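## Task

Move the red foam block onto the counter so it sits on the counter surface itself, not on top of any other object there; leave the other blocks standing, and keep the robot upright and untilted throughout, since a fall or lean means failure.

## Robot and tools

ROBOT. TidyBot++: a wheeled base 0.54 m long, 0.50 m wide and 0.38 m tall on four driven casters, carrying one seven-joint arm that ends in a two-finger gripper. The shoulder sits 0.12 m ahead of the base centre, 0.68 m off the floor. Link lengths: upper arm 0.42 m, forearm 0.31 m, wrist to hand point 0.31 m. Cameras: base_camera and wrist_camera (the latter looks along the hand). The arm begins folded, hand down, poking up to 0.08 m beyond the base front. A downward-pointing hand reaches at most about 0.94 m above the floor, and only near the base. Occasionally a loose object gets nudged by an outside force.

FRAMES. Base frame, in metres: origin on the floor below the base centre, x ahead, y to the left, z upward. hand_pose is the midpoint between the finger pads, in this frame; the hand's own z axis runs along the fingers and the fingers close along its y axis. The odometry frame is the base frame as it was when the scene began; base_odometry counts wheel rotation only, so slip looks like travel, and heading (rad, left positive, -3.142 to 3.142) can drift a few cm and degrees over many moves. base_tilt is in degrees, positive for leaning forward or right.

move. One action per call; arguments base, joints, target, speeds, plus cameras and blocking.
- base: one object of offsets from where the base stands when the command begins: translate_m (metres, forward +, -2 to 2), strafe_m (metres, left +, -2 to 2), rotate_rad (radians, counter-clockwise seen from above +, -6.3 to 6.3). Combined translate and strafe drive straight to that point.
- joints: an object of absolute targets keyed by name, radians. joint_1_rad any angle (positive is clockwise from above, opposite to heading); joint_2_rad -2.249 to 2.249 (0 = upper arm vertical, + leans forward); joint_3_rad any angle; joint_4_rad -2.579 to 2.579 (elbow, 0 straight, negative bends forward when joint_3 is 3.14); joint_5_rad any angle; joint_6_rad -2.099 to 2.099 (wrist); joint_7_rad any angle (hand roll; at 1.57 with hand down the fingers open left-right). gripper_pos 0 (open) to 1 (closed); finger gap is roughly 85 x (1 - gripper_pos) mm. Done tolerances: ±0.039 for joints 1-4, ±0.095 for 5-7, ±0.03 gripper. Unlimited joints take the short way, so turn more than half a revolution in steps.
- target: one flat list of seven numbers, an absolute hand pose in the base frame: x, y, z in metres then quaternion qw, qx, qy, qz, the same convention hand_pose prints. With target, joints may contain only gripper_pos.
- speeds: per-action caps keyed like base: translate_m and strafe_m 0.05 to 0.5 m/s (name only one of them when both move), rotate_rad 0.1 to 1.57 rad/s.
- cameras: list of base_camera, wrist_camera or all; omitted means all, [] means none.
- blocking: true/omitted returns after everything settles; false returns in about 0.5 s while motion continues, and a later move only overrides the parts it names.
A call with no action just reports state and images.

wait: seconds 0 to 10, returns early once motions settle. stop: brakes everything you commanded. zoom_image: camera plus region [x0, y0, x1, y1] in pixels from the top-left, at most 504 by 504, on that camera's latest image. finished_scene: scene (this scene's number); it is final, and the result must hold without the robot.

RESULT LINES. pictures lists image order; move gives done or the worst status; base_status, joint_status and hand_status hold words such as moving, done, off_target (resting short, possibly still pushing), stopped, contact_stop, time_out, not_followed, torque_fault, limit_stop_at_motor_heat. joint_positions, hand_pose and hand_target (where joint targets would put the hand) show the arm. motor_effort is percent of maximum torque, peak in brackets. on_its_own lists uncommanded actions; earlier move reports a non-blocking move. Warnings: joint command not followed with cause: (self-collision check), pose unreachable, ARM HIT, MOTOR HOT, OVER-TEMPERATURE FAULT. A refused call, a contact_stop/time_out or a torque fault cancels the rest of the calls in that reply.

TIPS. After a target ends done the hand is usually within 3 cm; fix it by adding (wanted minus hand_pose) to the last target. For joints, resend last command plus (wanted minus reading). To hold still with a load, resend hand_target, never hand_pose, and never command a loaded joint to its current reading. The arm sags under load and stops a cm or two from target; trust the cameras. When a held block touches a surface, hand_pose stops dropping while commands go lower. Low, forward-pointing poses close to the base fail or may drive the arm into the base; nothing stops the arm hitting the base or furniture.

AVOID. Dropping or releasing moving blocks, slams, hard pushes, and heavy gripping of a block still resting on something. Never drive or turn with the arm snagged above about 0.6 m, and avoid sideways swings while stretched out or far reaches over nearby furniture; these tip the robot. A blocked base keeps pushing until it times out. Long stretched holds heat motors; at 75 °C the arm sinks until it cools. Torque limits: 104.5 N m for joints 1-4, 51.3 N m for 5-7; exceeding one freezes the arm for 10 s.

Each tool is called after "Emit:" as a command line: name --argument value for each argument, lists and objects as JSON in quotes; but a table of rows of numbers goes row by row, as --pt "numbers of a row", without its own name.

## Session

Emit:
move --joints '{"joint_6_rad": 0.1}'

Emit:
move --base '{"rotate_rad": -1.3}' --cameras '["wrist_camera"]'

Emit:
move --base '{"rotate_rad": -1.3}' --cameras '["wrist_camera"]'

Scene clock: 1.63 s.
move: done
base_odometry: x=+0.000 y=+0.000 heading=+0.000
base_tilt: forward=+0.7 right=+0.1
base_status: not commanded
joint_positions: joint_1_rad=-0.030 joint_2_rad=-0.345 joint_3_rad=+3.168 joint_4_rad=-2.518 joint_5_rad=-0.028 joint_6_rad=+0.047 joint_7_rad=+1.604 gripper_pos=+0.000
joint_status: all done
motor_effort: joint_1_rad=+0(0) joint_2_rad=-5(6) joint_3_rad=+0(1) joint_4_rad=+18(18) joint_5_rad=+0(1) joint_6_rad=+6(7) joint_7_rad=-1(1)
hand_pose: x=+0.5007 y=+0.0026 z=+0.7359 quat_wxyz=(-0.004, +0.874, +0.002, +0.486) (m; base frame)
hand_target: x=+0.5089 y=+0.0021 z=+0.7500 quat_wxyz=(-0.003, +0.861, +0.002, +0.509) (m; base frame)
hand_status: not commanded
pictures: base_camera, wrist_camera
Images, in order (width x height): base_camera 644x364, wrist_camera 644x476.

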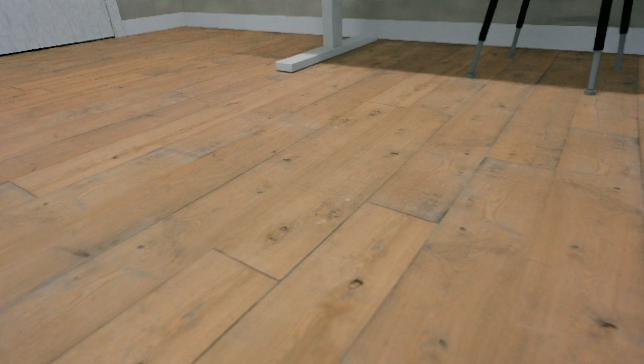

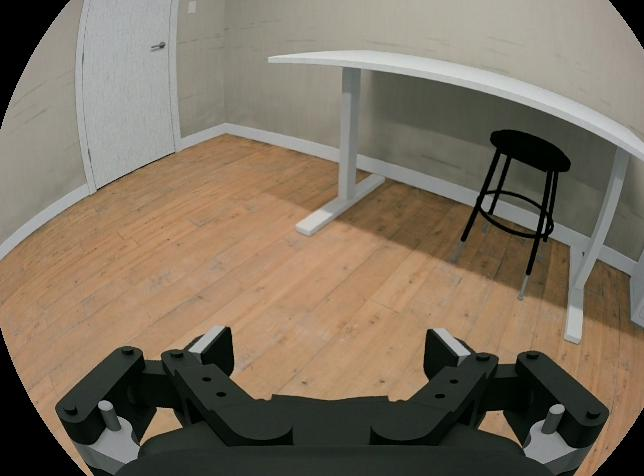

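Scene clock: 3.83 s.
move: done
base_odometry: x=+0.000 y=+0.000 heading=-1.300
base_tilt: forward=+0.7 right=+0.1
base_status: done
joint_positions: joint_1_rad=-0.030 joint_2_rad=-0.345 joint_3_rad=+3.168 joint_4_rad=-2.518 joint_5_rad=-0.028 joint_6_rad=+0.048 joint_7_rad=+1.604 gripper_pos=+0.000
joint_status: not commanded
motor_effort: joint_1_rad=+0(1) joint_2_rad=-6(6) joint_3_rad=+0(2) joint_4_rad=+18(18) joint_5_rad=+0(1) joint_6_rad=+6(7) joint_7_rad=+0(1)
hand_pose: x=+0.5008 y=+0.0026 z=+0.7361 quat_wxyz=(-0.003, +0.874, +0.002, +0.487) (m; base frame)
hand_target: x=+0.5089 y=+0.0021 z=+0.7500 quat_wxyz=(-0.003, +0.861, +0.002, +0.509) (m; base frame)
hand_status: not commanded
pictures: wrist_camera
Images, in order (width x height): wrist_camera 644x476.

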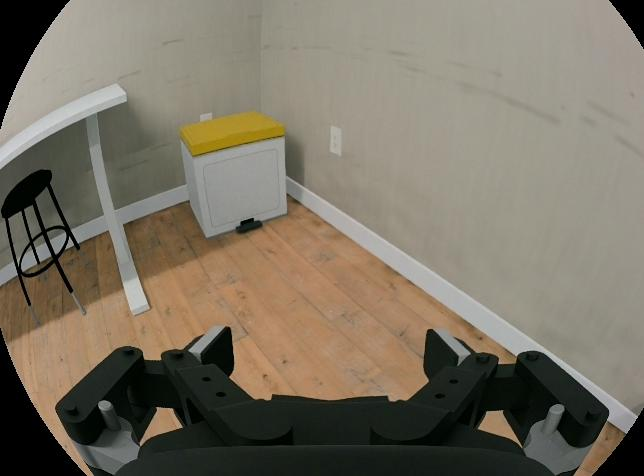

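Scene clock: 6.00 s.
move: done
base_odometry: x=+0.000 y=+0.000 heading=-2.599
base_tilt: forward=+0.7 right=+0.1
base_status: done
joint_positions: joint_1_rad=-0.030 joint_2_rad=-0.345 joint_3_rad=+3.168 joint_4_rad=-2.518 joint_5_rad=-0.028 joint_6_rad=+0.049 joint_7_rad=+1.604 gripper_pos=+0.000
joint_status: not commanded
motor_effort: joint_1_rad=+0(1) joint_2_rad=-5(6) joint_3_rad=+0(1) joint_4_rad=+18(18) joint_5_rad=+0(1) joint_6_rad=+6(7) joint_7_rad=+0(1)
hand_pose: x=+0.5009 y=+0.0026 z=+0.7362 quat_wxyz=(-0.003, +0.873, +0.002, +0.487) (m; base frame)
hand_target: x=+0.5089 y=+0.0021 z=+0.7500 quat_wxyz=(-0.003, +0.861, +0.002, +0.509) (m; base frame)
hand_status: not commanded
pictures: wrist_camera
Images, in order (width x height): wrist_camera 644x476.

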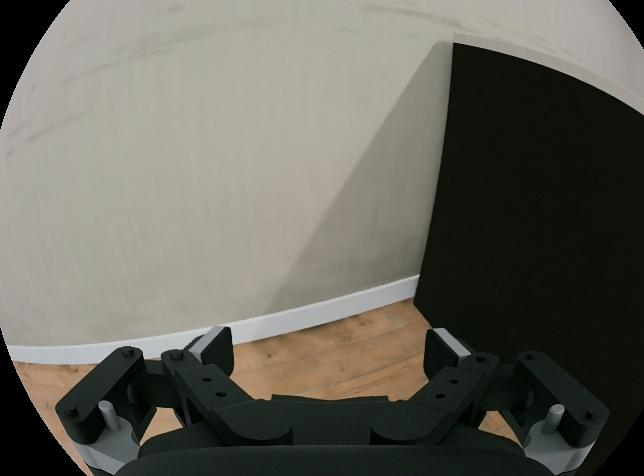

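Emit:
move --base '{"rotate_rad": -1.0}' --joints '{"joint_6_rad": 0.3}'

Scene clock: 8.80 s.
move: done
base_odometry: x=+0.000 y=+0.000 heading=+2.685
base_tilt: forward=+0.7 right=+0.1
base_status: done
joint_positions: joint_1_rad=-0.030 joint_2_rad=-0.345 joint_3_rad=+3.168 joint_4_rad=-2.513 joint_5_rad=-0.028 joint_6_rad=+0.263 joint_7_rad=+1.604 gripper_pos=+0.000
joint_status: all done
motor_effort: joint_1_rad=+0(1) joint_2_rad=-6(7) joint_3_rad=+0(2) joint_4_rad=+18(20) joint_5_rad=+0(1) joint_6_rad=+7(8) joint_7_rad=+0(1)
hand_pose: x=+0.5310 y=+0.0002 z=+0.7991 quat_wxyz=(-0.001, +0.815, +0.000, +0.580) (m; base frame)
hand_target: x=+0.5332 y=+0.0000 z=+0.8071 quat_wxyz=(+0.000, +0.806, +0.000, +0.593) (m; base frame)
hand_status: not commanded
pictures: base_camera, wrist_camera
Images, in order (width x height): base_camera 644x364, wrist_camera 644x476.

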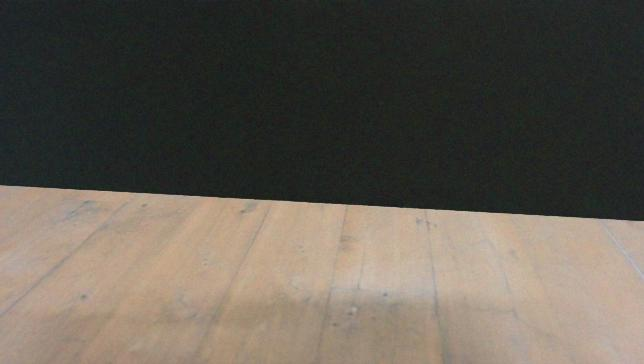

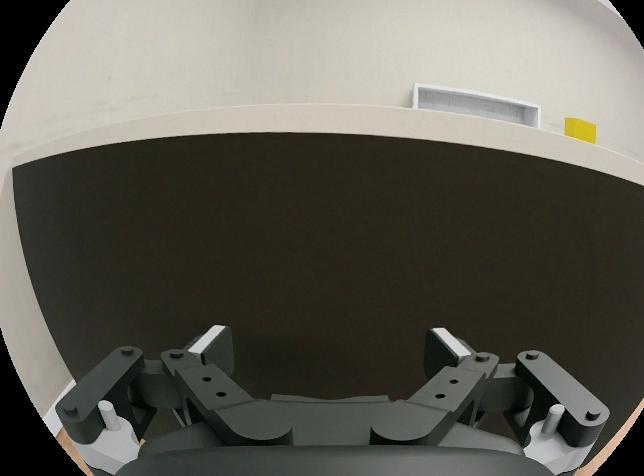

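Emit:
move --base '{"rotate_rad": -0.085}' --joints '{"joint_6_rad": 0.2}'

Emit:
move --base '{"strafe_m": -0.8}'

Scene clock: 12.13 s.
move: done
base_odometry: x=+0.000 y=+0.000 heading=+2.600
base_tilt: forward=+0.7 right=+0.0
base_status: done
joint_positions: joint_1_rad=-0.030 joint_2_rad=-0.345 joint_3_rad=+3.168 joint_4_rad=-2.514 joint_5_rad=-0.028 joint_6_rad=+0.194 joint_7_rad=+1.604 gripper_pos=+0.000
joint_status: all done
motor_effort: joint_1_rad=+0(1) joint_2_rad=-6(7) joint_3_rad=+0(2) joint_4_rad=+18(21) joint_5_rad=+0(1) joint_6_rad=+7(8) joint_7_rad=+0(1)
hand_pose: x=+0.5231 y=+0.0008 z=+0.7787 quat_wxyz=(-0.001, +0.835, +0.000, +0.551) (m; base frame)
hand_target: x=+0.5224 y=+0.0011 z=+0.7779 quat_wxyz=(-0.001, +0.834, +0.001, +0.552) (m; base frame)
hand_status: not commanded
pictures: base_camera, wrist_camera
Images, in order (width x height): base_camera 644x364, wrist_camera 644x476.

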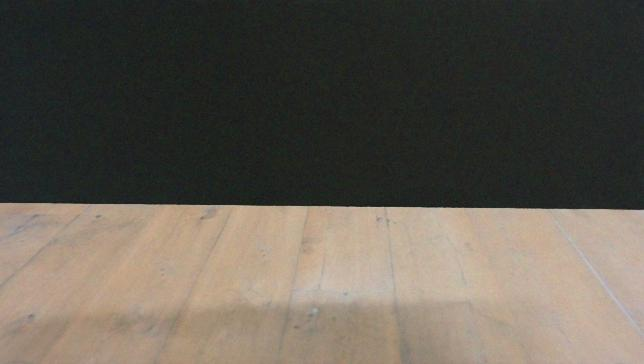

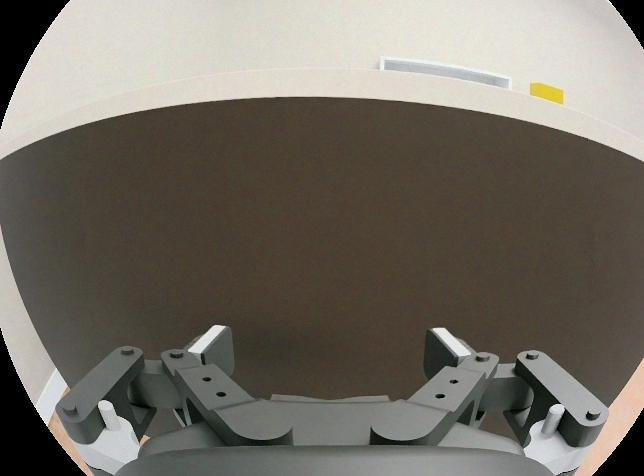

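Scene clock: 14.90 s.
move: done
base_odometry: x=+0.412 y=+0.686 heading=+2.599
base_tilt: forward=+0.7 right=+0.0
base_status: done
joint_positions: joint_1_rad=-0.030 joint_2_rad=-0.345 joint_3_rad=+3.168 joint_4_rad=-2.514 joint_5_rad=-0.028 joint_6_rad=+0.194 joint_7_rad=+1.604 gripper_pos=+0.000
joint_status: not commanded
motor_effort: joint_1_rad=+0(1) joint_2_rad=-6(6) joint_3_rad=+0(2) joint_4_rad=+18(19) joint_5_rad=+0(1) joint_6_rad=+7(7) joint_7_rad=-1(1)
hand_pose: x=+0.5231 y=+0.0008 z=+0.7787 quat_wxyz=(-0.001, +0.835, +0.000, +0.551) (m; base frame)
hand_target: x=+0.5224 y=+0.0011 z=+0.7779 quat_wxyz=(-0.001, +0.834, +0.001, +0.552) (m; base frame)
hand_status: not commanded
pictures: base_camera, wrist_camera
Images, in order (width x height): base_camera 644x364, wrist_camera 644x476.

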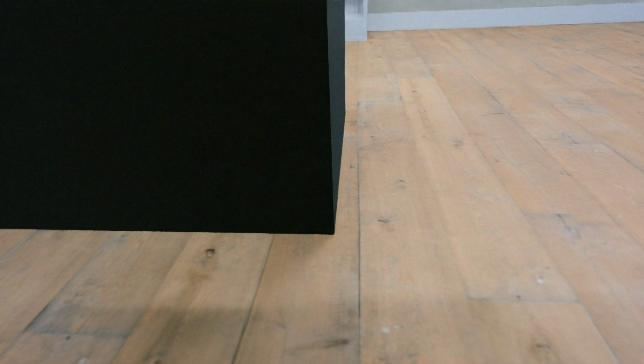

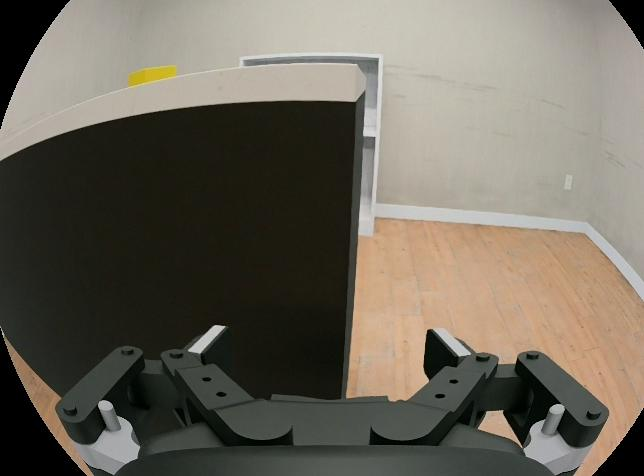

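Emit:
move --base '{"strafe_m": -0.45, "rotate_rad": -0.04}' --cameras '["base_camera"]'

Emit:
move --base '{"translate_m": 1.5}'

Scene clock: 19.20 s.
move: done
base_odometry: x=+0.645 y=+1.071 heading=+2.559
base_tilt: forward=+0.7 right=+0.1
base_status: done
joint_positions: joint_1_rad=-0.030 joint_2_rad=-0.345 joint_3_rad=+3.168 joint_4_rad=-2.514 joint_5_rad=-0.028 joint_6_rad=+0.194 joint_7_rad=+1.604 gripper_pos=+0.000
joint_status: not commanded
motor_effort: joint_1_rad=+0(1) joint_2_rad=-6(7) joint_3_rad=+0(2) joint_4_rad=+18(19) joint_5_rad=+0(1) joint_6_rad=+7(7) joint_7_rad=+0(1)
hand_pose: x=+0.5231 y=+0.0009 z=+0.7787 quat_wxyz=(-0.001, +0.835, +0.000, +0.551) (m; base frame)
hand_target: x=+0.5224 y=+0.0011 z=+0.7779 quat_wxyz=(-0.001, +0.834, +0.001, +0.552) (m; base frame)
hand_status: not commanded
pictures: base_camera
Images, in order (width x height): base_camera 644x364.

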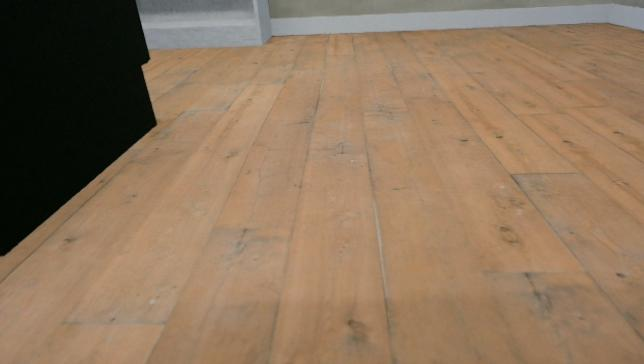

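Scene clock: 23.10 s.
move: done
base_odometry: x=-0.607 y=+1.897 heading=+2.558
base_tilt: forward=+0.7 right=+0.1
base_status: done
joint_positions: joint_1_rad=-0.030 joint_2_rad=-0.344 joint_3_rad=+3.168 joint_4_rad=-2.514 joint_5_rad=-0.028 joint_6_rad=+0.194 joint_7_rad=+1.604 gripper_pos=+0.000
joint_status: not commanded
motor_effort: joint_1_rad=+0(0) joint_2_rad=-6(8) joint_3_rad=+0(1) joint_4_rad=+18(19) joint_5_rad=+0(1) joint_6_rad=+7(7) joint_7_rad=+0(1)
hand_pose: x=+0.5233 y=+0.0009 z=+0.7780 quat_wxyz=(-0.001, +0.835, +0.000, +0.550) (m; base frame)
hand_target: x=+0.5224 y=+0.0011 z=+0.7779 quat_wxyz=(-0.001, +0.834, +0.001, +0.552) (m; base frame)
hand_status: not commanded
pictures: base_camera, wrist_camera
Images, in order (width x height): base_camera 644x364, wrist_camera 644x476.

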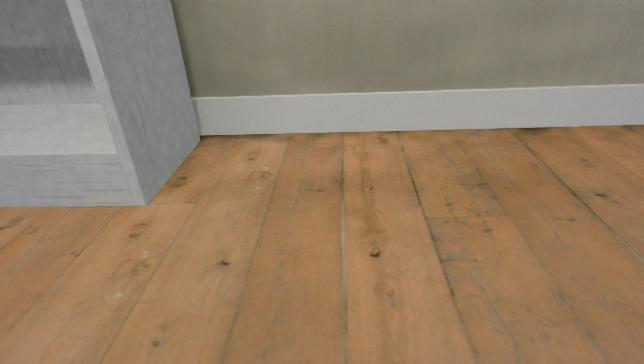

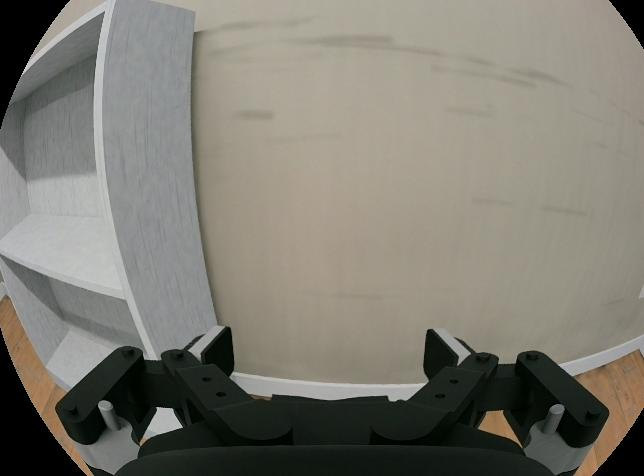

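Emit:
move --base '{"rotate_rad": 1.35}'

Scene clock: 26.60 s.
move: done
base_odometry: x=-0.607 y=+1.897 heading=-2.375
base_tilt: forward=+0.7 right=+0.1
base_status: done
joint_positions: joint_1_rad=-0.030 joint_2_rad=-0.344 joint_3_rad=+3.168 joint_4_rad=-2.514 joint_5_rad=-0.028 joint_6_rad=+0.194 joint_7_rad=+1.604 gripper_pos=+0.000
joint_status: not commanded
motor_effort: joint_1_rad=+0(1) joint_2_rad=-6(7) joint_3_rad=+0(2) joint_4_rad=+17(19) joint_5_rad=+0(1) joint_6_rad=+7(7) joint_7_rad=-1(1)
hand_pose: x=+0.5233 y=+0.0010 z=+0.7780 quat_wxyz=(-0.001, +0.835, +0.001, +0.550) (m; base frame)
hand_target: x=+0.5224 y=+0.0011 z=+0.7779 quat_wxyz=(-0.001, +0.834, +0.001, +0.552) (m; base frame)
hand_status: not commanded
pictures: base_camera, wrist_camera
Images, in order (width x height): base_camera 644x364, wrist_camera 644x476.

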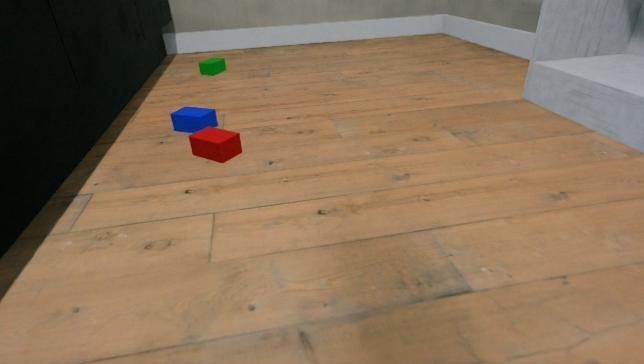

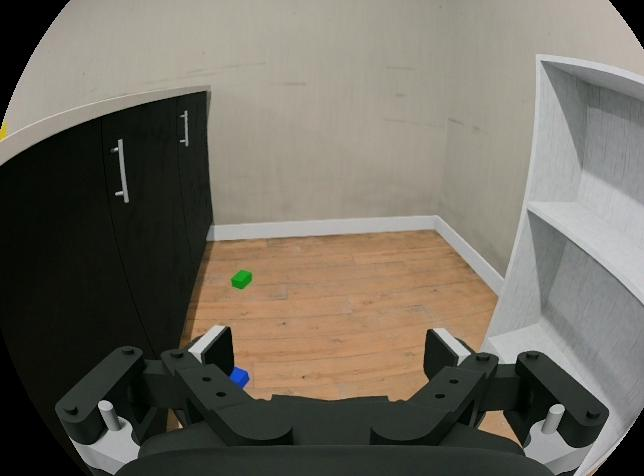

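Emit:
zoom_image --camera "base_camera" --region '[130, 60, 290, 180]'

Scaled by 3.150.

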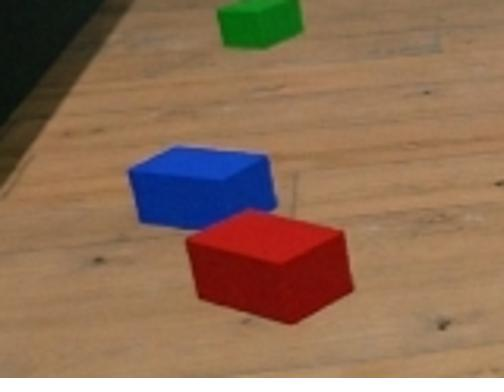

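Emit:
move --base '{"translate_m": 0.675, "strafe_m": -0.271, "rotate_rad": 0.17}'

Scene clock: 42.43 s.
move: done
base_odometry: x=-1.282 y=+1.624 heading=-2.205
base_tilt: forward=+0.7 right=+0.1
base_status: done
joint_positions: joint_1_rad=-0.030 joint_2_rad=-0.344 joint_3_rad=+3.168 joint_4_rad=-2.514 joint_5_rad=-0.028 joint_6_rad=+0.194 joint_7_rad=+1.604 gripper_pos=+0.000
joint_status: not commanded
motor_effort: joint_1_rad=+0(1) joint_2_rad=-6(7) joint_3_rad=+0(2) joint_4_rad=+18(19) joint_5_rad=+0(1) joint_6_rad=+7(7) joint_7_rad=+0(1)
hand_pose: x=+0.5232 y=+0.0011 z=+0.7781 quat_wxyz=(-0.001, +0.835, +0.001, +0.550) (m; base frame)
hand_target: x=+0.5224 y=+0.0011 z=+0.7779 quat_wxyz=(-0.001, +0.834, +0.001, +0.552) (m; base frame)
hand_status: not commanded
pictures: base_camera, wrist_camera
Images, in order (width x height): base_camera 644x364, wrist_camera 644x476.

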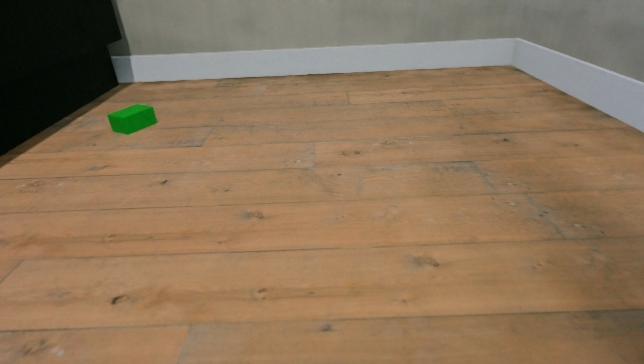

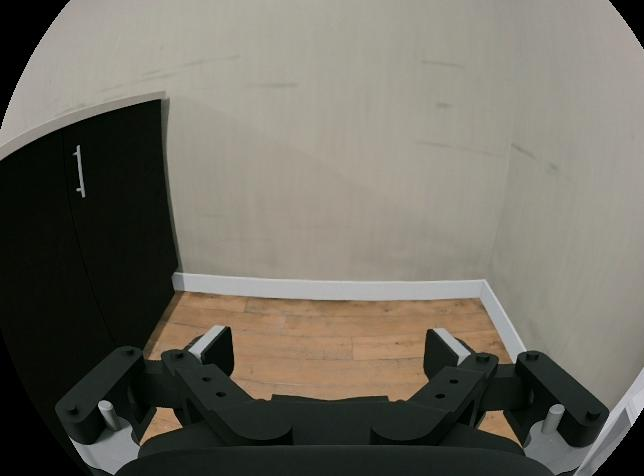

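Emit:
move --target '[0.43, 0.2, 0.45, 0, 0.956, 0.293, 0]' --cameras '[]'

Emit:
move --target '[0.41, 0.41, 0.35, 0, 0.899, 0.438, 0]'

Scene clock: 49.33 s.
move: done
base_odometry: x=-1.282 y=+1.624 heading=-2.205
base_tilt: forward=+0.7 right=+0.1
base_status: not commanded
joint_positions: joint_1_rad=-0.483 joint_2_rad=+0.559 joint_3_rad=+3.061 joint_4_rad=-2.115 joint_5_rad=+0.069 joint_6_rad=-0.442 joint_7_rad=+1.532 gripper_pos=+0.000
joint_status: not commanded
motor_effort: joint_1_rad=+0(1) joint_2_rad=-27(28) joint_3_rad=-1(3) joint_4_rad=+8(18) joint_5_rad=+0(1) joint_6_rad=+0(7) joint_7_rad=-1(1)
hand_pose: x=+0.4350 y=+0.1971 z=+0.4477 quat_wxyz=(-0.010, +0.959, +0.283, +0.012) (m; base frame)
hand_target: x=+0.4300 y=+0.2000 z=+0.4500 quat_wxyz=(+0.000, +0.956, +0.293, +0.000) (m; base frame)
hand_status: done (0.006 m and 2.1 deg from the pose sent, 0.395 m and 74.0 deg at the start)
pictures: none
No camera images: "cameras" was empty.

Scene clock: 50.97 s.
move: done
base_odometry: x=-1.282 y=+1.624 heading=-2.205
base_tilt: forward=+0.7 right=+0.1
base_status: not commanded
joint_positions: joint_1_rad=-0.893 joint_2_rad=+0.946 joint_3_rad=+3.061 joint_4_rad=-1.676 joint_5_rad=+0.086 joint_6_rad=-0.501 joint_7_rad=+1.464 gripper_pos=+0.000
joint_status: not commanded
motor_effort: joint_1_rad=+0(2) joint_2_rad=-38(39) joint_3_rad=-2(3) joint_4_rad=+7(9) joint_5_rad=+0(1) joint_6_rad=+0(1) joint_7_rad=-1(1)
hand_pose: x=+0.4071 y=+0.4128 z=+0.3456 quat_wxyz=(-0.016, +0.899, +0.438, +0.004) (m; base frame)
hand_target: x=+0.4100 y=+0.4100 z=+0.3500 quat_wxyz=(+0.000, +0.899, +0.438, +0.000) (m; base frame)
hand_status: done (0.006 m and 1.8 deg from the pose sent, 0.236 m and 19.2 deg at the start)
pictures: base_camera, wrist_camera
Images, in order (width x height): base_camera 644x364, wrist_camera 644x476.

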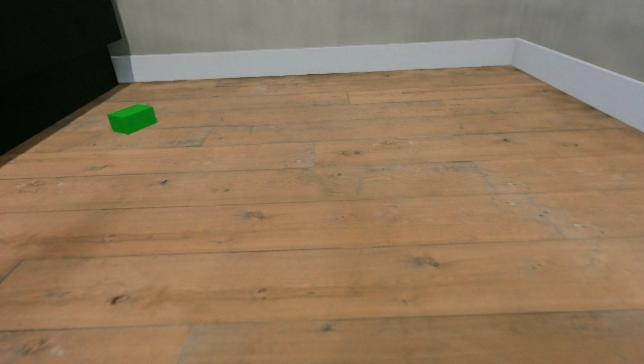

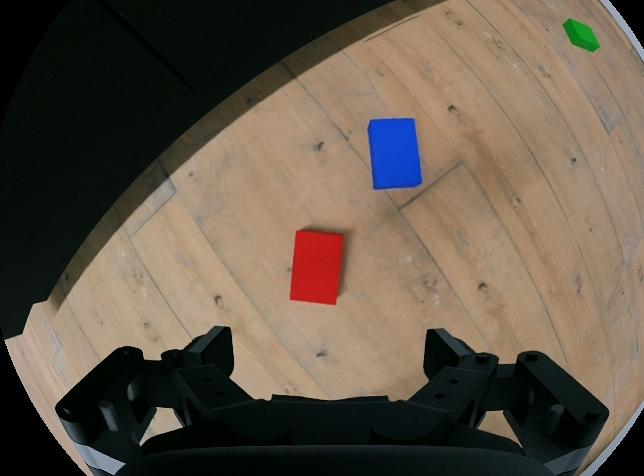

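Emit:
move --target '[0.413, 0.437, 0.13, 0, 0.9188, 0.3947, 0]'

Scene clock: 54.13 s.
move: done
base_odometry: x=-1.282 y=+1.624 heading=-2.205
base_tilt: forward=+0.6 right=+0.1
base_status: not commanded
joint_positions: joint_1_rad=-0.956 joint_2_rad=+1.449 joint_3_rad=+3.117 joint_4_rad=-1.365 joint_5_rad=+0.061 joint_6_rad=-0.403 joint_7_rad=+1.430 gripper_pos=+0.000
joint_status: not commanded
motor_effort: joint_1_rad=+0(1) joint_2_rad=-41(44) joint_3_rad=-2(3) joint_4_rad=+5(8) joint_5_rad=+0(1) joint_6_rad=-1(1) joint_7_rad=-1(1)
hand_pose: x=+0.3972 y=+0.4099 z=+0.1252 quat_wxyz=(+0.018, +0.905, +0.424, -0.033) (m; base frame)
hand_target: x=+0.4130 y=+0.4370 z=+0.1300 quat_wxyz=(+0.000, +0.919, +0.395, +0.000) (m; base frame)
hand_status: done (0.032 m and 5.7 deg from the pose sent, 0.217 m and 5.8 deg at the start)
pictures: base_camera, wrist_camera
Images, in order (width x height): base_camera 644x364, wrist_camera 644x476.

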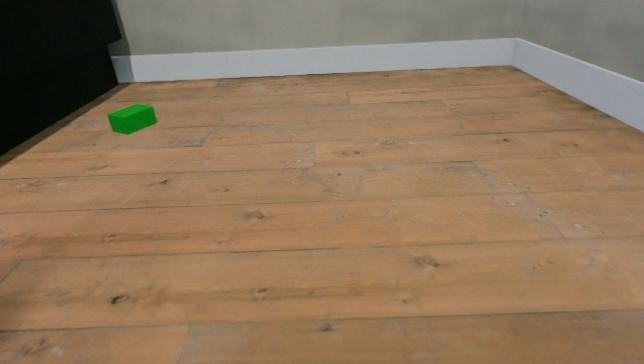

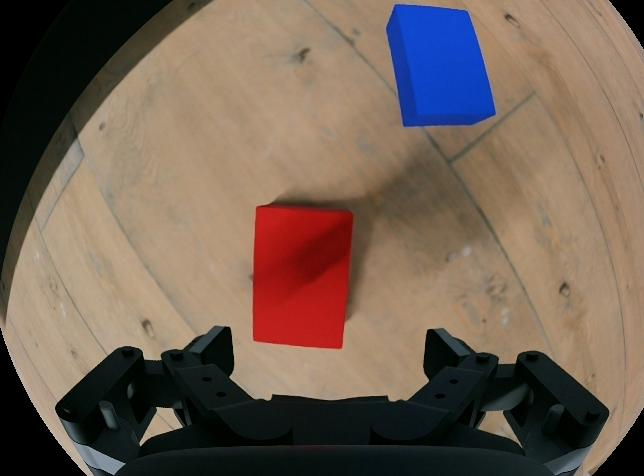

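Emit:
move --target '[0.418, 0.457, 0.085, -0.014, 0.927, 0.3746, 0.025]'

Scene clock: 57.03 s.
move: done
base_odometry: x=-1.282 y=+1.624 heading=-2.205
base_tilt: forward=+0.7 right=+0.0
base_status: not commanded
joint_positions: joint_1_rad=-0.986 joint_2_rad=+1.554 joint_3_rad=+3.137 joint_4_rad=-1.260 joint_5_rad=+0.020 joint_6_rad=-0.337 joint_7_rad=+1.401 gripper_pos=+0.000
joint_status: not commanded
motor_effort: joint_1_rad=+0(1) joint_2_rad=-41(44) joint_3_rad=-2(2) joint_4_rad=+4(6) joint_5_rad=+0(1) joint_6_rad=-1(1) joint_7_rad=-1(1)
hand_pose: x=+0.4038 y=+0.4335 z=+0.0798 quat_wxyz=(+0.004, +0.914, +0.405, -0.004) (m; base frame)
hand_target: x=+0.4180 y=+0.4570 z=+0.0850 quat_wxyz=(-0.014, +0.927, +0.375, +0.025) (m; base frame)
hand_status: done (0.028 m and 5.4 deg from the pose sent, 0.065 m and 9.8 deg at the start)
pictures: base_camera, wrist_camera
Images, in order (width x height): base_camera 644x364, wrist_camera 644x476.

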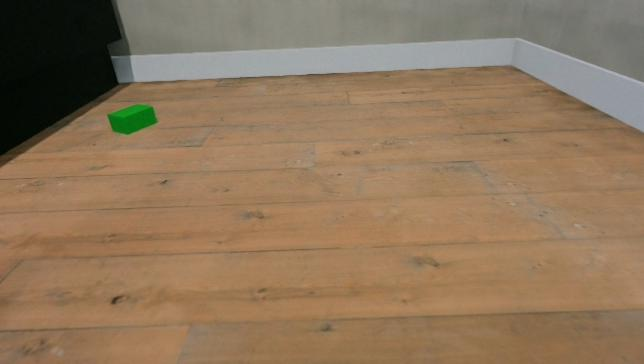

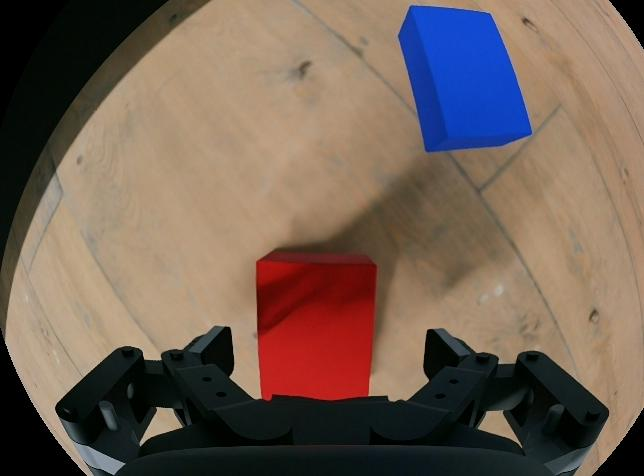

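Emit:
move --target '[0.413, 0.461, 0.055, -0.014, 0.927, 0.3746, 0.025]' --cameras '["wrist_camera"]'

Scene clock: 59.30 s.
move: done
base_odometry: x=-1.282 y=+1.624 heading=-2.205
base_tilt: forward=+0.7 right=+0.0
base_status: not commanded
joint_positions: joint_1_rad=-0.998 joint_2_rad=+1.624 joint_3_rad=+3.140 joint_4_rad=-1.183 joint_5_rad=+0.014 joint_6_rad=-0.337 joint_7_rad=+1.392 gripper_pos=+0.000
joint_status: not commanded
motor_effort: joint_1_rad=+0(1) joint_2_rad=-41(44) joint_3_rad=-1(2) joint_4_rad=+5(6) joint_5_rad=+0(1) joint_6_rad=-1(1) joint_7_rad=-1(1)
hand_pose: x=+0.4015 y=+0.4400 z=+0.0513 quat_wxyz=(+0.002, +0.915, +0.404, +0.000) (m; base frame)
hand_target: x=+0.4130 y=+0.4610 z=+0.0550 quat_wxyz=(-0.014, +0.927, +0.375, +0.025) (m; base frame)
hand_status: done (0.024 m and 5.0 deg from the pose sent, 0.038 m and 5.4 deg at the start)
pictures: wrist_camera
Images, in order (width x height): wrist_camera 644x476.

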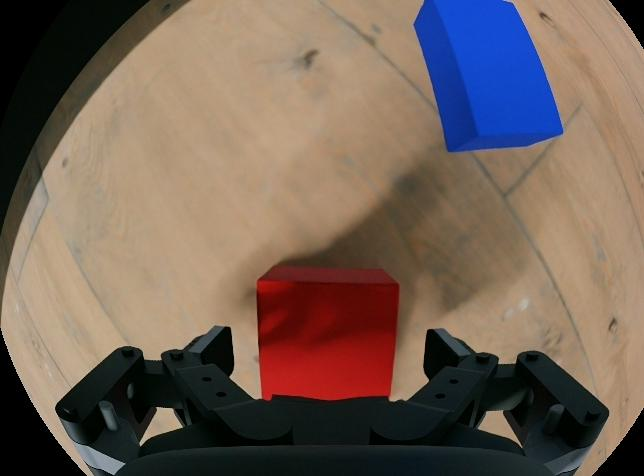

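Emit:
move --target '[0.410, 0.457, 0.035, -0.014, 0.927, 0.3746, 0.025]' --cameras '[]'

Emit:
move --joints '{"gripper_pos": 0.48}' --cameras '["wrist_camera"]'

Emit:
move --target '[0.410, 0.43, 0.15, -0.014, 0.927, 0.3746, 0.025]' --cameras '["wrist_camera"]'

Scene clock: 62.03 s.
move: done
base_odometry: x=-1.282 y=+1.624 heading=-2.205
base_tilt: forward=+0.8 right=+0.0
base_status: not commanded
joint_positions: joint_1_rad=-0.998 joint_2_rad=+1.668 joint_3_rad=+3.140 joint_4_rad=-1.150 joint_5_rad=+0.010 joint_6_rad=-0.327 joint_7_rad=+1.392 gripper_pos=+0.000
joint_status: not commanded
motor_effort: joint_1_rad=+0(1) joint_2_rad=-41(43) joint_3_rad=-1(2) joint_4_rad=+5(6) joint_5_rad=+0(1) joint_6_rad=-1(1) joint_7_rad=+0(1)
hand_pose: x=+0.3984 y=+0.4358 z=+0.0319 quat_wxyz=(+0.002, +0.915, +0.403, -0.001) (m; base frame)
hand_target: x=+0.4100 y=+0.4570 z=+0.0350 quat_wxyz=(-0.014, +0.927, +0.375, +0.025) (m; base frame)
hand_status: done (0.024 m and 4.9 deg from the pose sent, 0.025 m and 5.0 deg at the start)
pictures: none
No camera images: "cameras" was empty.

Scene clock: 63.03 s.
move: off_target
base_odometry: x=-1.282 y=+1.624 heading=-2.205
base_tilt: forward=+0.7 right=+0.1
base_status: not commanded
joint_positions: joint_1_rad=-0.998 joint_2_rad=+1.665 joint_3_rad=+3.140 joint_4_rad=-1.150 joint_5_rad=+0.010 joint_6_rad=-0.325 joint_7_rad=+1.392 gripper_pos=+0.396
joint_status: gripper_pos off_target (ended at +0.396, target +0.480)
motor_effort: joint_1_rad=+0(0) joint_2_rad=-40(42) joint_3_rad=-1(2) joint_4_rad=+7(11) joint_5_rad=+0(1) joint_6_rad=+4(7) joint_7_rad=+0(1)
hand_pose: x=+0.3998 y=+0.4379 z=+0.0331 quat_wxyz=(+0.000, +0.915, +0.403, +0.001) (m; base frame)
hand_target: x=+0.4100 y=+0.4570 z=+0.0350 quat_wxyz=(-0.014, +0.927, +0.375, +0.025) (m; base frame)
hand_status: not commanded
pictures: wrist_camera
Images, in order (width x height): wrist_camera 644x476.

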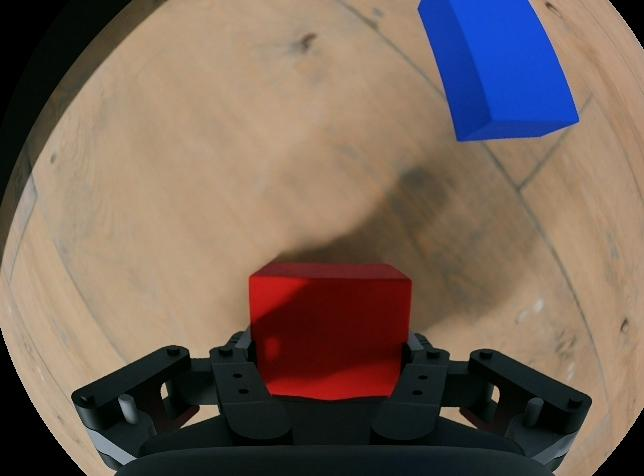

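Scene clock: 64.53 s.
move: done
base_odometry: x=-1.282 y=+1.624 heading=-2.205
base_tilt: forward=+0.7 right=+0.0
base_status: not commanded
joint_positions: joint_1_rad=-0.998 joint_2_rad=+1.391 joint_3_rad=+3.140 joint_4_rad=-1.457 joint_5_rad=+0.009 joint_6_rad=-0.275 joint_7_rad=+1.392 gripper_pos=+0.396
joint_status: not commanded
motor_effort: joint_1_rad=+0(0) joint_2_rad=-40(44) joint_3_rad=-2(2) joint_4_rad=+4(8) joint_5_rad=+0(1) joint_6_rad=+0(2) joint_7_rad=+0(1)
hand_pose: x=+0.3949 y=+0.4305 z=+0.1451 quat_wxyz=(-0.005, +0.916, +0.402, +0.008) (m; base frame)
hand_target: x=+0.4100 y=+0.4300 z=+0.1500 quat_wxyz=(-0.014, +0.927, +0.375, +0.025) (m; base frame)
hand_status: done (0.016 m and 4.0 deg from the pose sent, 0.118 m and 4.7 deg at the start)
pictures: wrist_camera
Images, in order (width x height): wrist_camera 644x476.

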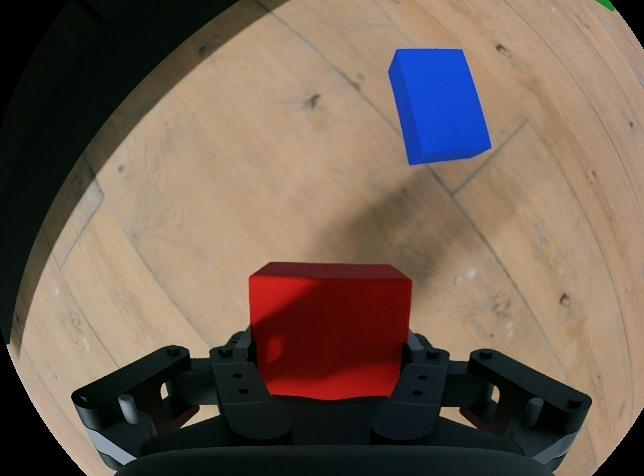

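Emit:
move --target '[0.43, 0.1, 0.5, 0, 0.97, 0.2, 0.15]' --cameras '[]'

Emit:
move --target '[0.45, 0.0, 1.03, 0, 0.866, 0, 0.5]' --cameras '[]'

Emit:
move --base '{"rotate_rad": 1.57}'

Scene clock: 69.43 s.
move: done
base_odometry: x=-1.282 y=+1.624 heading=-2.205
base_tilt: forward=+0.7 right=+0.0
base_status: not commanded
joint_positions: joint_1_rad=-0.448 joint_2_rad=+0.286 joint_3_rad=+3.228 joint_4_rad=-2.455 joint_5_rad=+0.079 joint_6_rad=-0.152 joint_7_rad=+1.480 gripper_pos=+0.397
joint_status: not commanded
motor_effort: joint_1_rad=+0(2) joint_2_rad=-18(42) joint_3_rad=+0(2) joint_4_rad=+7(9) joint_5_rad=+0(1) joint_6_rad=+1(2) joint_7_rad=+0(1)
hand_pose: x=+0.4198 y=+0.1076 z=+0.4947 quat_wxyz=(-0.006, +0.976, +0.175, +0.126) (m; base frame)
hand_target: x=+0.4300 y=+0.1000 z=+0.5000 quat_wxyz=(+0.000, +0.968, +0.200, +0.150) (m; base frame)
hand_status: done (0.014 m and 4.1 deg from the pose sent, 0.486 m and 29.0 deg at the start)
pictures: none
No camera images: "cameras" was empty.

Scene clock: 71.90 s.
move: done
base_odometry: x=-1.282 y=+1.624 heading=-2.205
base_tilt: forward=+0.7 right=+0.0
base_status: not commanded
joint_positions: joint_1_rad=-0.019 joint_2_rad=-0.543 joint_3_rad=+3.164 joint_4_rad=-1.658 joint_5_rad=+0.041 joint_6_rad=-0.960 joint_7_rad=+1.532 gripper_pos=+0.397
joint_status: not commanded
motor_effort: joint_1_rad=+0(1) joint_2_rad=-1(19) joint_3_rad=-1(2) joint_4_rad=+19(20) joint_5_rad=+0(1) joint_6_rad=+7(7) joint_7_rad=+0(1)
hand_pose: x=+0.4568 y=-0.0131 z=+1.0299 quat_wxyz=(+0.006, +0.861, -0.018, +0.508) (m; base frame)
hand_target: x=+0.4500 y=+0.0000 z=+1.0300 quat_wxyz=(+0.000, +0.866, +0.000, +0.500) (m; base frame)
hand_status: done (0.015 m and 2.4 deg from the pose sent, 0.547 m and 49.4 deg at the start)
pictures: none
No camera images: "cameras" was empty.

Scene clock: 74.23 s.
move: done
base_odometry: x=-1.282 y=+1.624 heading=-0.635
base_tilt: forward=+0.7 right=+0.0
base_status: done
joint_positions: joint_1_rad=-0.016 joint_2_rad=-0.543 joint_3_rad=+3.155 joint_4_rad=-1.658 joint_5_rad=+0.035 joint_6_rad=-0.961 joint_7_rad=+1.532 gripper_pos=+0.397
joint_status: not commanded
motor_effort: joint_1_rad=+0(1) joint_2_rad=-1(2) joint_3_rad=+0(2) joint_4_rad=+19(20) joint_5_rad=+0(1) joint_6_rad=+7(7) joint_7_rad=+0(1)
hand_pose: x=+0.4565 y=-0.0087 z=+1.0294 quat_wxyz=(+0.004, +0.861, -0.015, +0.508) (m; base frame)
hand_target: x=+0.4500 y=+0.0000 z=+1.0300 quat_wxyz=(+0.000, +0.866, +0.000, +0.500) (m; base frame)
hand_status: not commanded
pictures: base_camera, wrist_camera
Images, in order (width x height): base_camera 644x364, wrist_camera 644x476.

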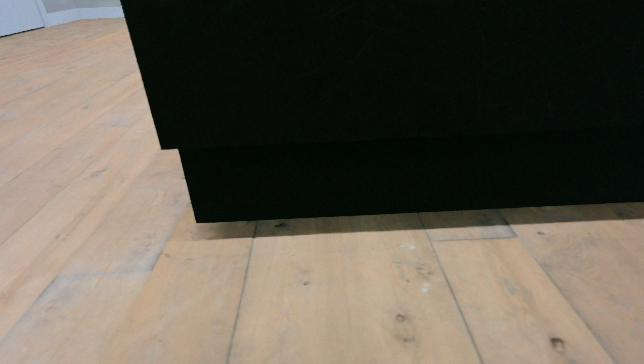

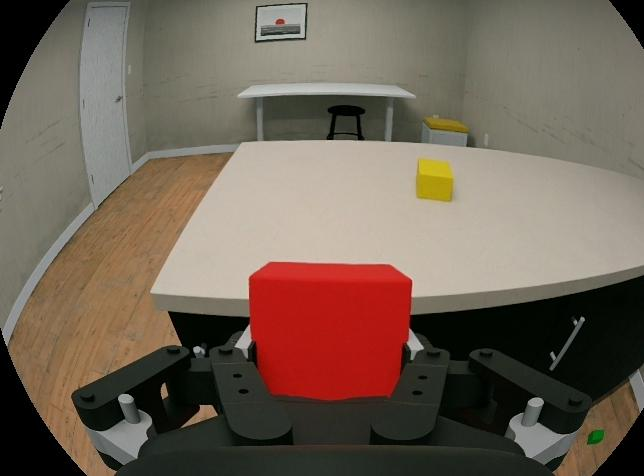

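Emit:
move --base '{"translate_m": 0.05}' --target '[0.69, 0.01, 1.03, 0, 0.7489, 0, 0.6626]'

Emit:
move --target '[0.695, 0.01, 0.985, 0, 0.7489, 0, 0.6626]' --cameras '["wrist_camera"]'

Scene clock: 78.03 s.
move: done
base_odometry: x=-1.241 y=+1.594 heading=-0.634
base_tilt: forward=+0.7 right=+0.1
base_status: done
joint_positions: joint_1_rad=+0.152 joint_2_rad=-0.114 joint_3_rad=+2.987 joint_4_rad=-1.771 joint_5_rad=+0.035 joint_6_rad=-0.082 joint_7_rad=+1.532 gripper_pos=+0.397
joint_status: not commanded
motor_effort: joint_1_rad=+0(0) joint_2_rad=-17(19) joint_3_rad=+0(1) joint_4_rad=+21(22) joint_5_rad=+0(1) joint_6_rad=+8(8) joint_7_rad=+0(1)
hand_pose: x=+0.6899 y=+0.0074 z=+1.0199 quat_wxyz=(+0.006, +0.764, +0.004, +0.645) (m; base frame)
hand_target: x=+0.6900 y=+0.0100 z=+1.0300 quat_wxyz=(+0.000, +0.749, +0.000, +0.663) (m; base frame)
hand_status: done (0.010 m and 2.8 deg from the pose sent, 0.234 m and 22.1 deg at the start)
pictures: base_camera, wrist_camera
Images, in order (width x height): base_camera 644x364, wrist_camera 644x476.

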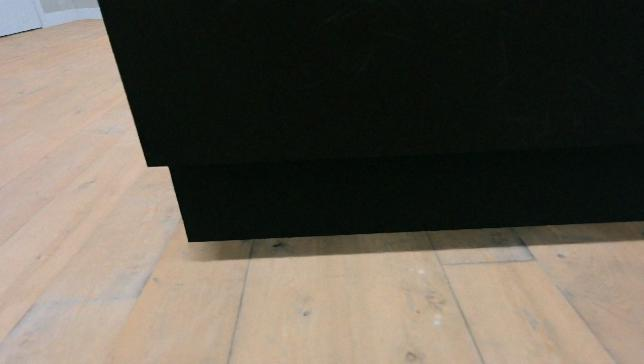

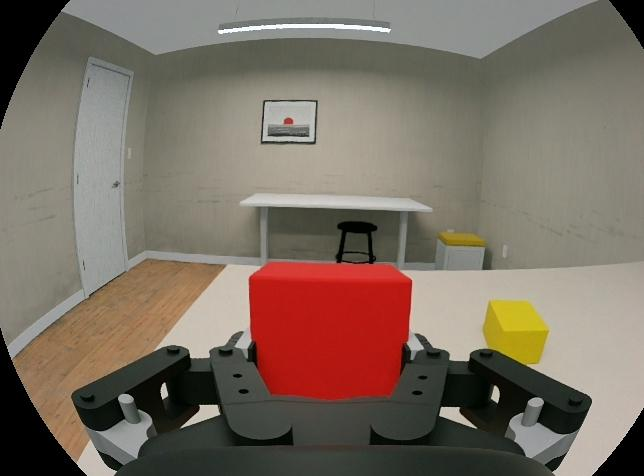

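Scene clock: 79.37 s.
move: done
base_odometry: x=-1.241 y=+1.594 heading=-0.634
base_tilt: forward=+0.7 right=+0.0
base_status: not commanded
joint_positions: joint_1_rad=+0.119 joint_2_rad=-0.088 joint_3_rad=+3.001 joint_4_rad=-1.893 joint_5_rad=-0.091 joint_6_rad=+0.071 joint_7_rad=+1.647 gripper_pos=+0.397
joint_status: not commanded
motor_effort: joint_1_rad=+0(0) joint_2_rad=-18(19) joint_3_rad=+0(1) joint_4_rad=+20(22) joint_5_rad=+0(1) joint_6_rad=+8(8) joint_7_rad=+0(1)
hand_pose: x=+0.6932 y=+0.0154 z=+0.9770 quat_wxyz=(-0.004, +0.763, +0.005, +0.647) (m; base frame)
hand_target: x=+0.6950 y=+0.0100 z=+0.9850 quat_wxyz=(+0.000, +0.749, +0.000, +0.663) (m; base frame)
hand_status: done (0.010 m and 2.5 deg from the pose sent, 0.035 m and 2.8 deg at the start)
pictures: wrist_camera
Images, in order (width x height): wrist_camera 644x476.

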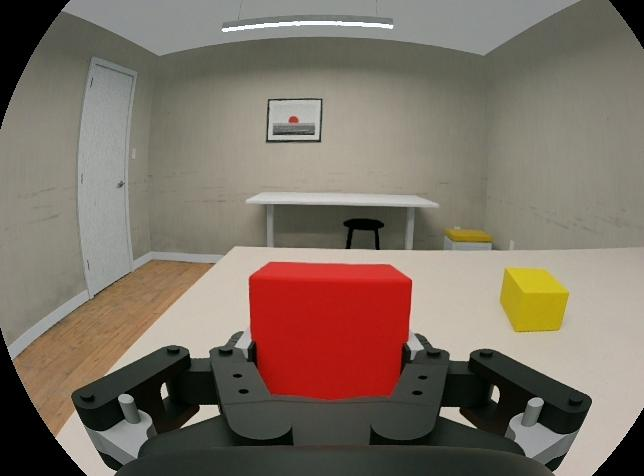

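Emit:
move --target '[0.695, 0.01, 0.965, 0, 0.7489, 0, 0.6626]' --cameras '[]'

Emit:
move --target '[0.695, 0.01, 0.95, 0, 0.7489, 0, 0.6626]' --cameras '["wrist_camera"]'

Scene clock: 81.77 s.
move: done
base_odometry: x=-1.241 y=+1.594 heading=-0.634
base_tilt: forward=+0.7 right=+0.0
base_status: not commanded
joint_positions: joint_1_rad=+0.058 joint_2_rad=-0.079 joint_3_rad=+3.056 joint_4_rad=-1.947 joint_5_rad=-0.092 joint_6_rad=+0.143 joint_7_rad=+1.648 gripper_pos=+0.397
joint_status: not commanded
motor_effort: joint_1_rad=+0(0) joint_2_rad=-18(19) joint_3_rad=+0(1) joint_4_rad=+21(22) joint_5_rad=+0(1) joint_6_rad=+8(8) joint_7_rad=-1(1)
hand_pose: x=+0.6929 y=+0.0153 z=+0.9609 quat_wxyz=(-0.006, +0.760, +0.004, +0.650) (m; base frame)
hand_target: x=+0.6950 y=+0.0100 z=+0.9650 quat_wxyz=(+0.000, +0.749, +0.000, +0.663) (m; base frame)
hand_status: done (0.007 m and 2.1 deg from the pose sent, 0.013 m and 2.5 deg at the start)
pictures: none
No camera images: "cameras" was empty.

Scene clock: 82.47 s.
move: done
base_odometry: x=-1.241 y=+1.594 heading=-0.634
base_tilt: forward=+0.7 right=+0.0
base_status: not commanded
joint_positions: joint_1_rad=+0.028 joint_2_rad=-0.075 joint_3_rad=+3.082 joint_4_rad=-1.981 joint_5_rad=-0.092 joint_6_rad=+0.203 joint_7_rad=+1.648 gripper_pos=+0.397
joint_status: not commanded
motor_effort: joint_1_rad=+0(0) joint_2_rad=-17(18) joint_3_rad=-1(1) joint_4_rad=+20(21) joint_5_rad=+0(1) joint_6_rad=+7(8) joint_7_rad=-1(1)
hand_pose: x=+0.6920 y=+0.0150 z=+0.9569 quat_wxyz=(-0.006, +0.752, +0.003, +0.659) (m; base frame)
hand_target: x=+0.6950 y=+0.0100 z=+0.9500 quat_wxyz=(+0.000, +0.749, +0.000, +0.663) (m; base frame)
hand_status: done (0.009 m and 1.0 deg from the pose sent, 0.012 m and 2.1 deg at the start)
pictures: wrist_camera
Images, in order (width x height): wrist_camera 644x476.

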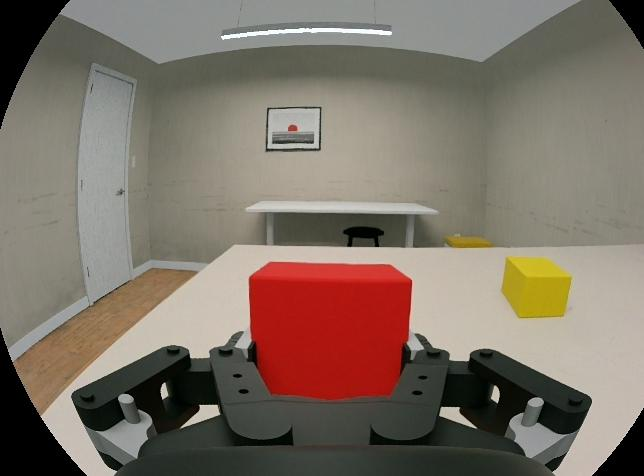

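Emit:
move --target '[0.695, 0.01, 0.938, 0, 0.7489, 0, 0.6626]' --cameras '[]'

Scene clock: 83.77 s.
move: done
base_odometry: x=-1.241 y=+1.594 heading=-0.634
base_tilt: forward=+0.6 right=+0.1
base_status: not commanded
joint_positions: joint_1_rad=+0.014 joint_2_rad=-0.072 joint_3_rad=+3.093 joint_4_rad=-2.005 joint_5_rad=-0.092 joint_6_rad=+0.253 joint_7_rad=+1.648 gripper_pos=+0.397
joint_status: not commanded
motor_effort: joint_1_rad=+0(1) joint_2_rad=-16(16) joint_3_rad=+0(1) joint_4_rad=+18(19) joint_5_rad=+0(1) joint_6_rad=+6(7) joint_7_rad=+0(1)
hand_pose: x=+0.6913 y=+0.0149 z=+0.9560 quat_wxyz=(-0.005, +0.745, +0.002, +0.667) (m; base frame)
hand_target: x=+0.6950 y=+0.0100 z=+0.9380 quat_wxyz=(+0.000, +0.749, +0.000, +0.663) (m; base frame)
hand_status: done (0.019 m and 1.0 deg from the pose sent, 0.020 m and 1.0 deg at the start)
pictures: none
No camera images: "cameras" was empty.


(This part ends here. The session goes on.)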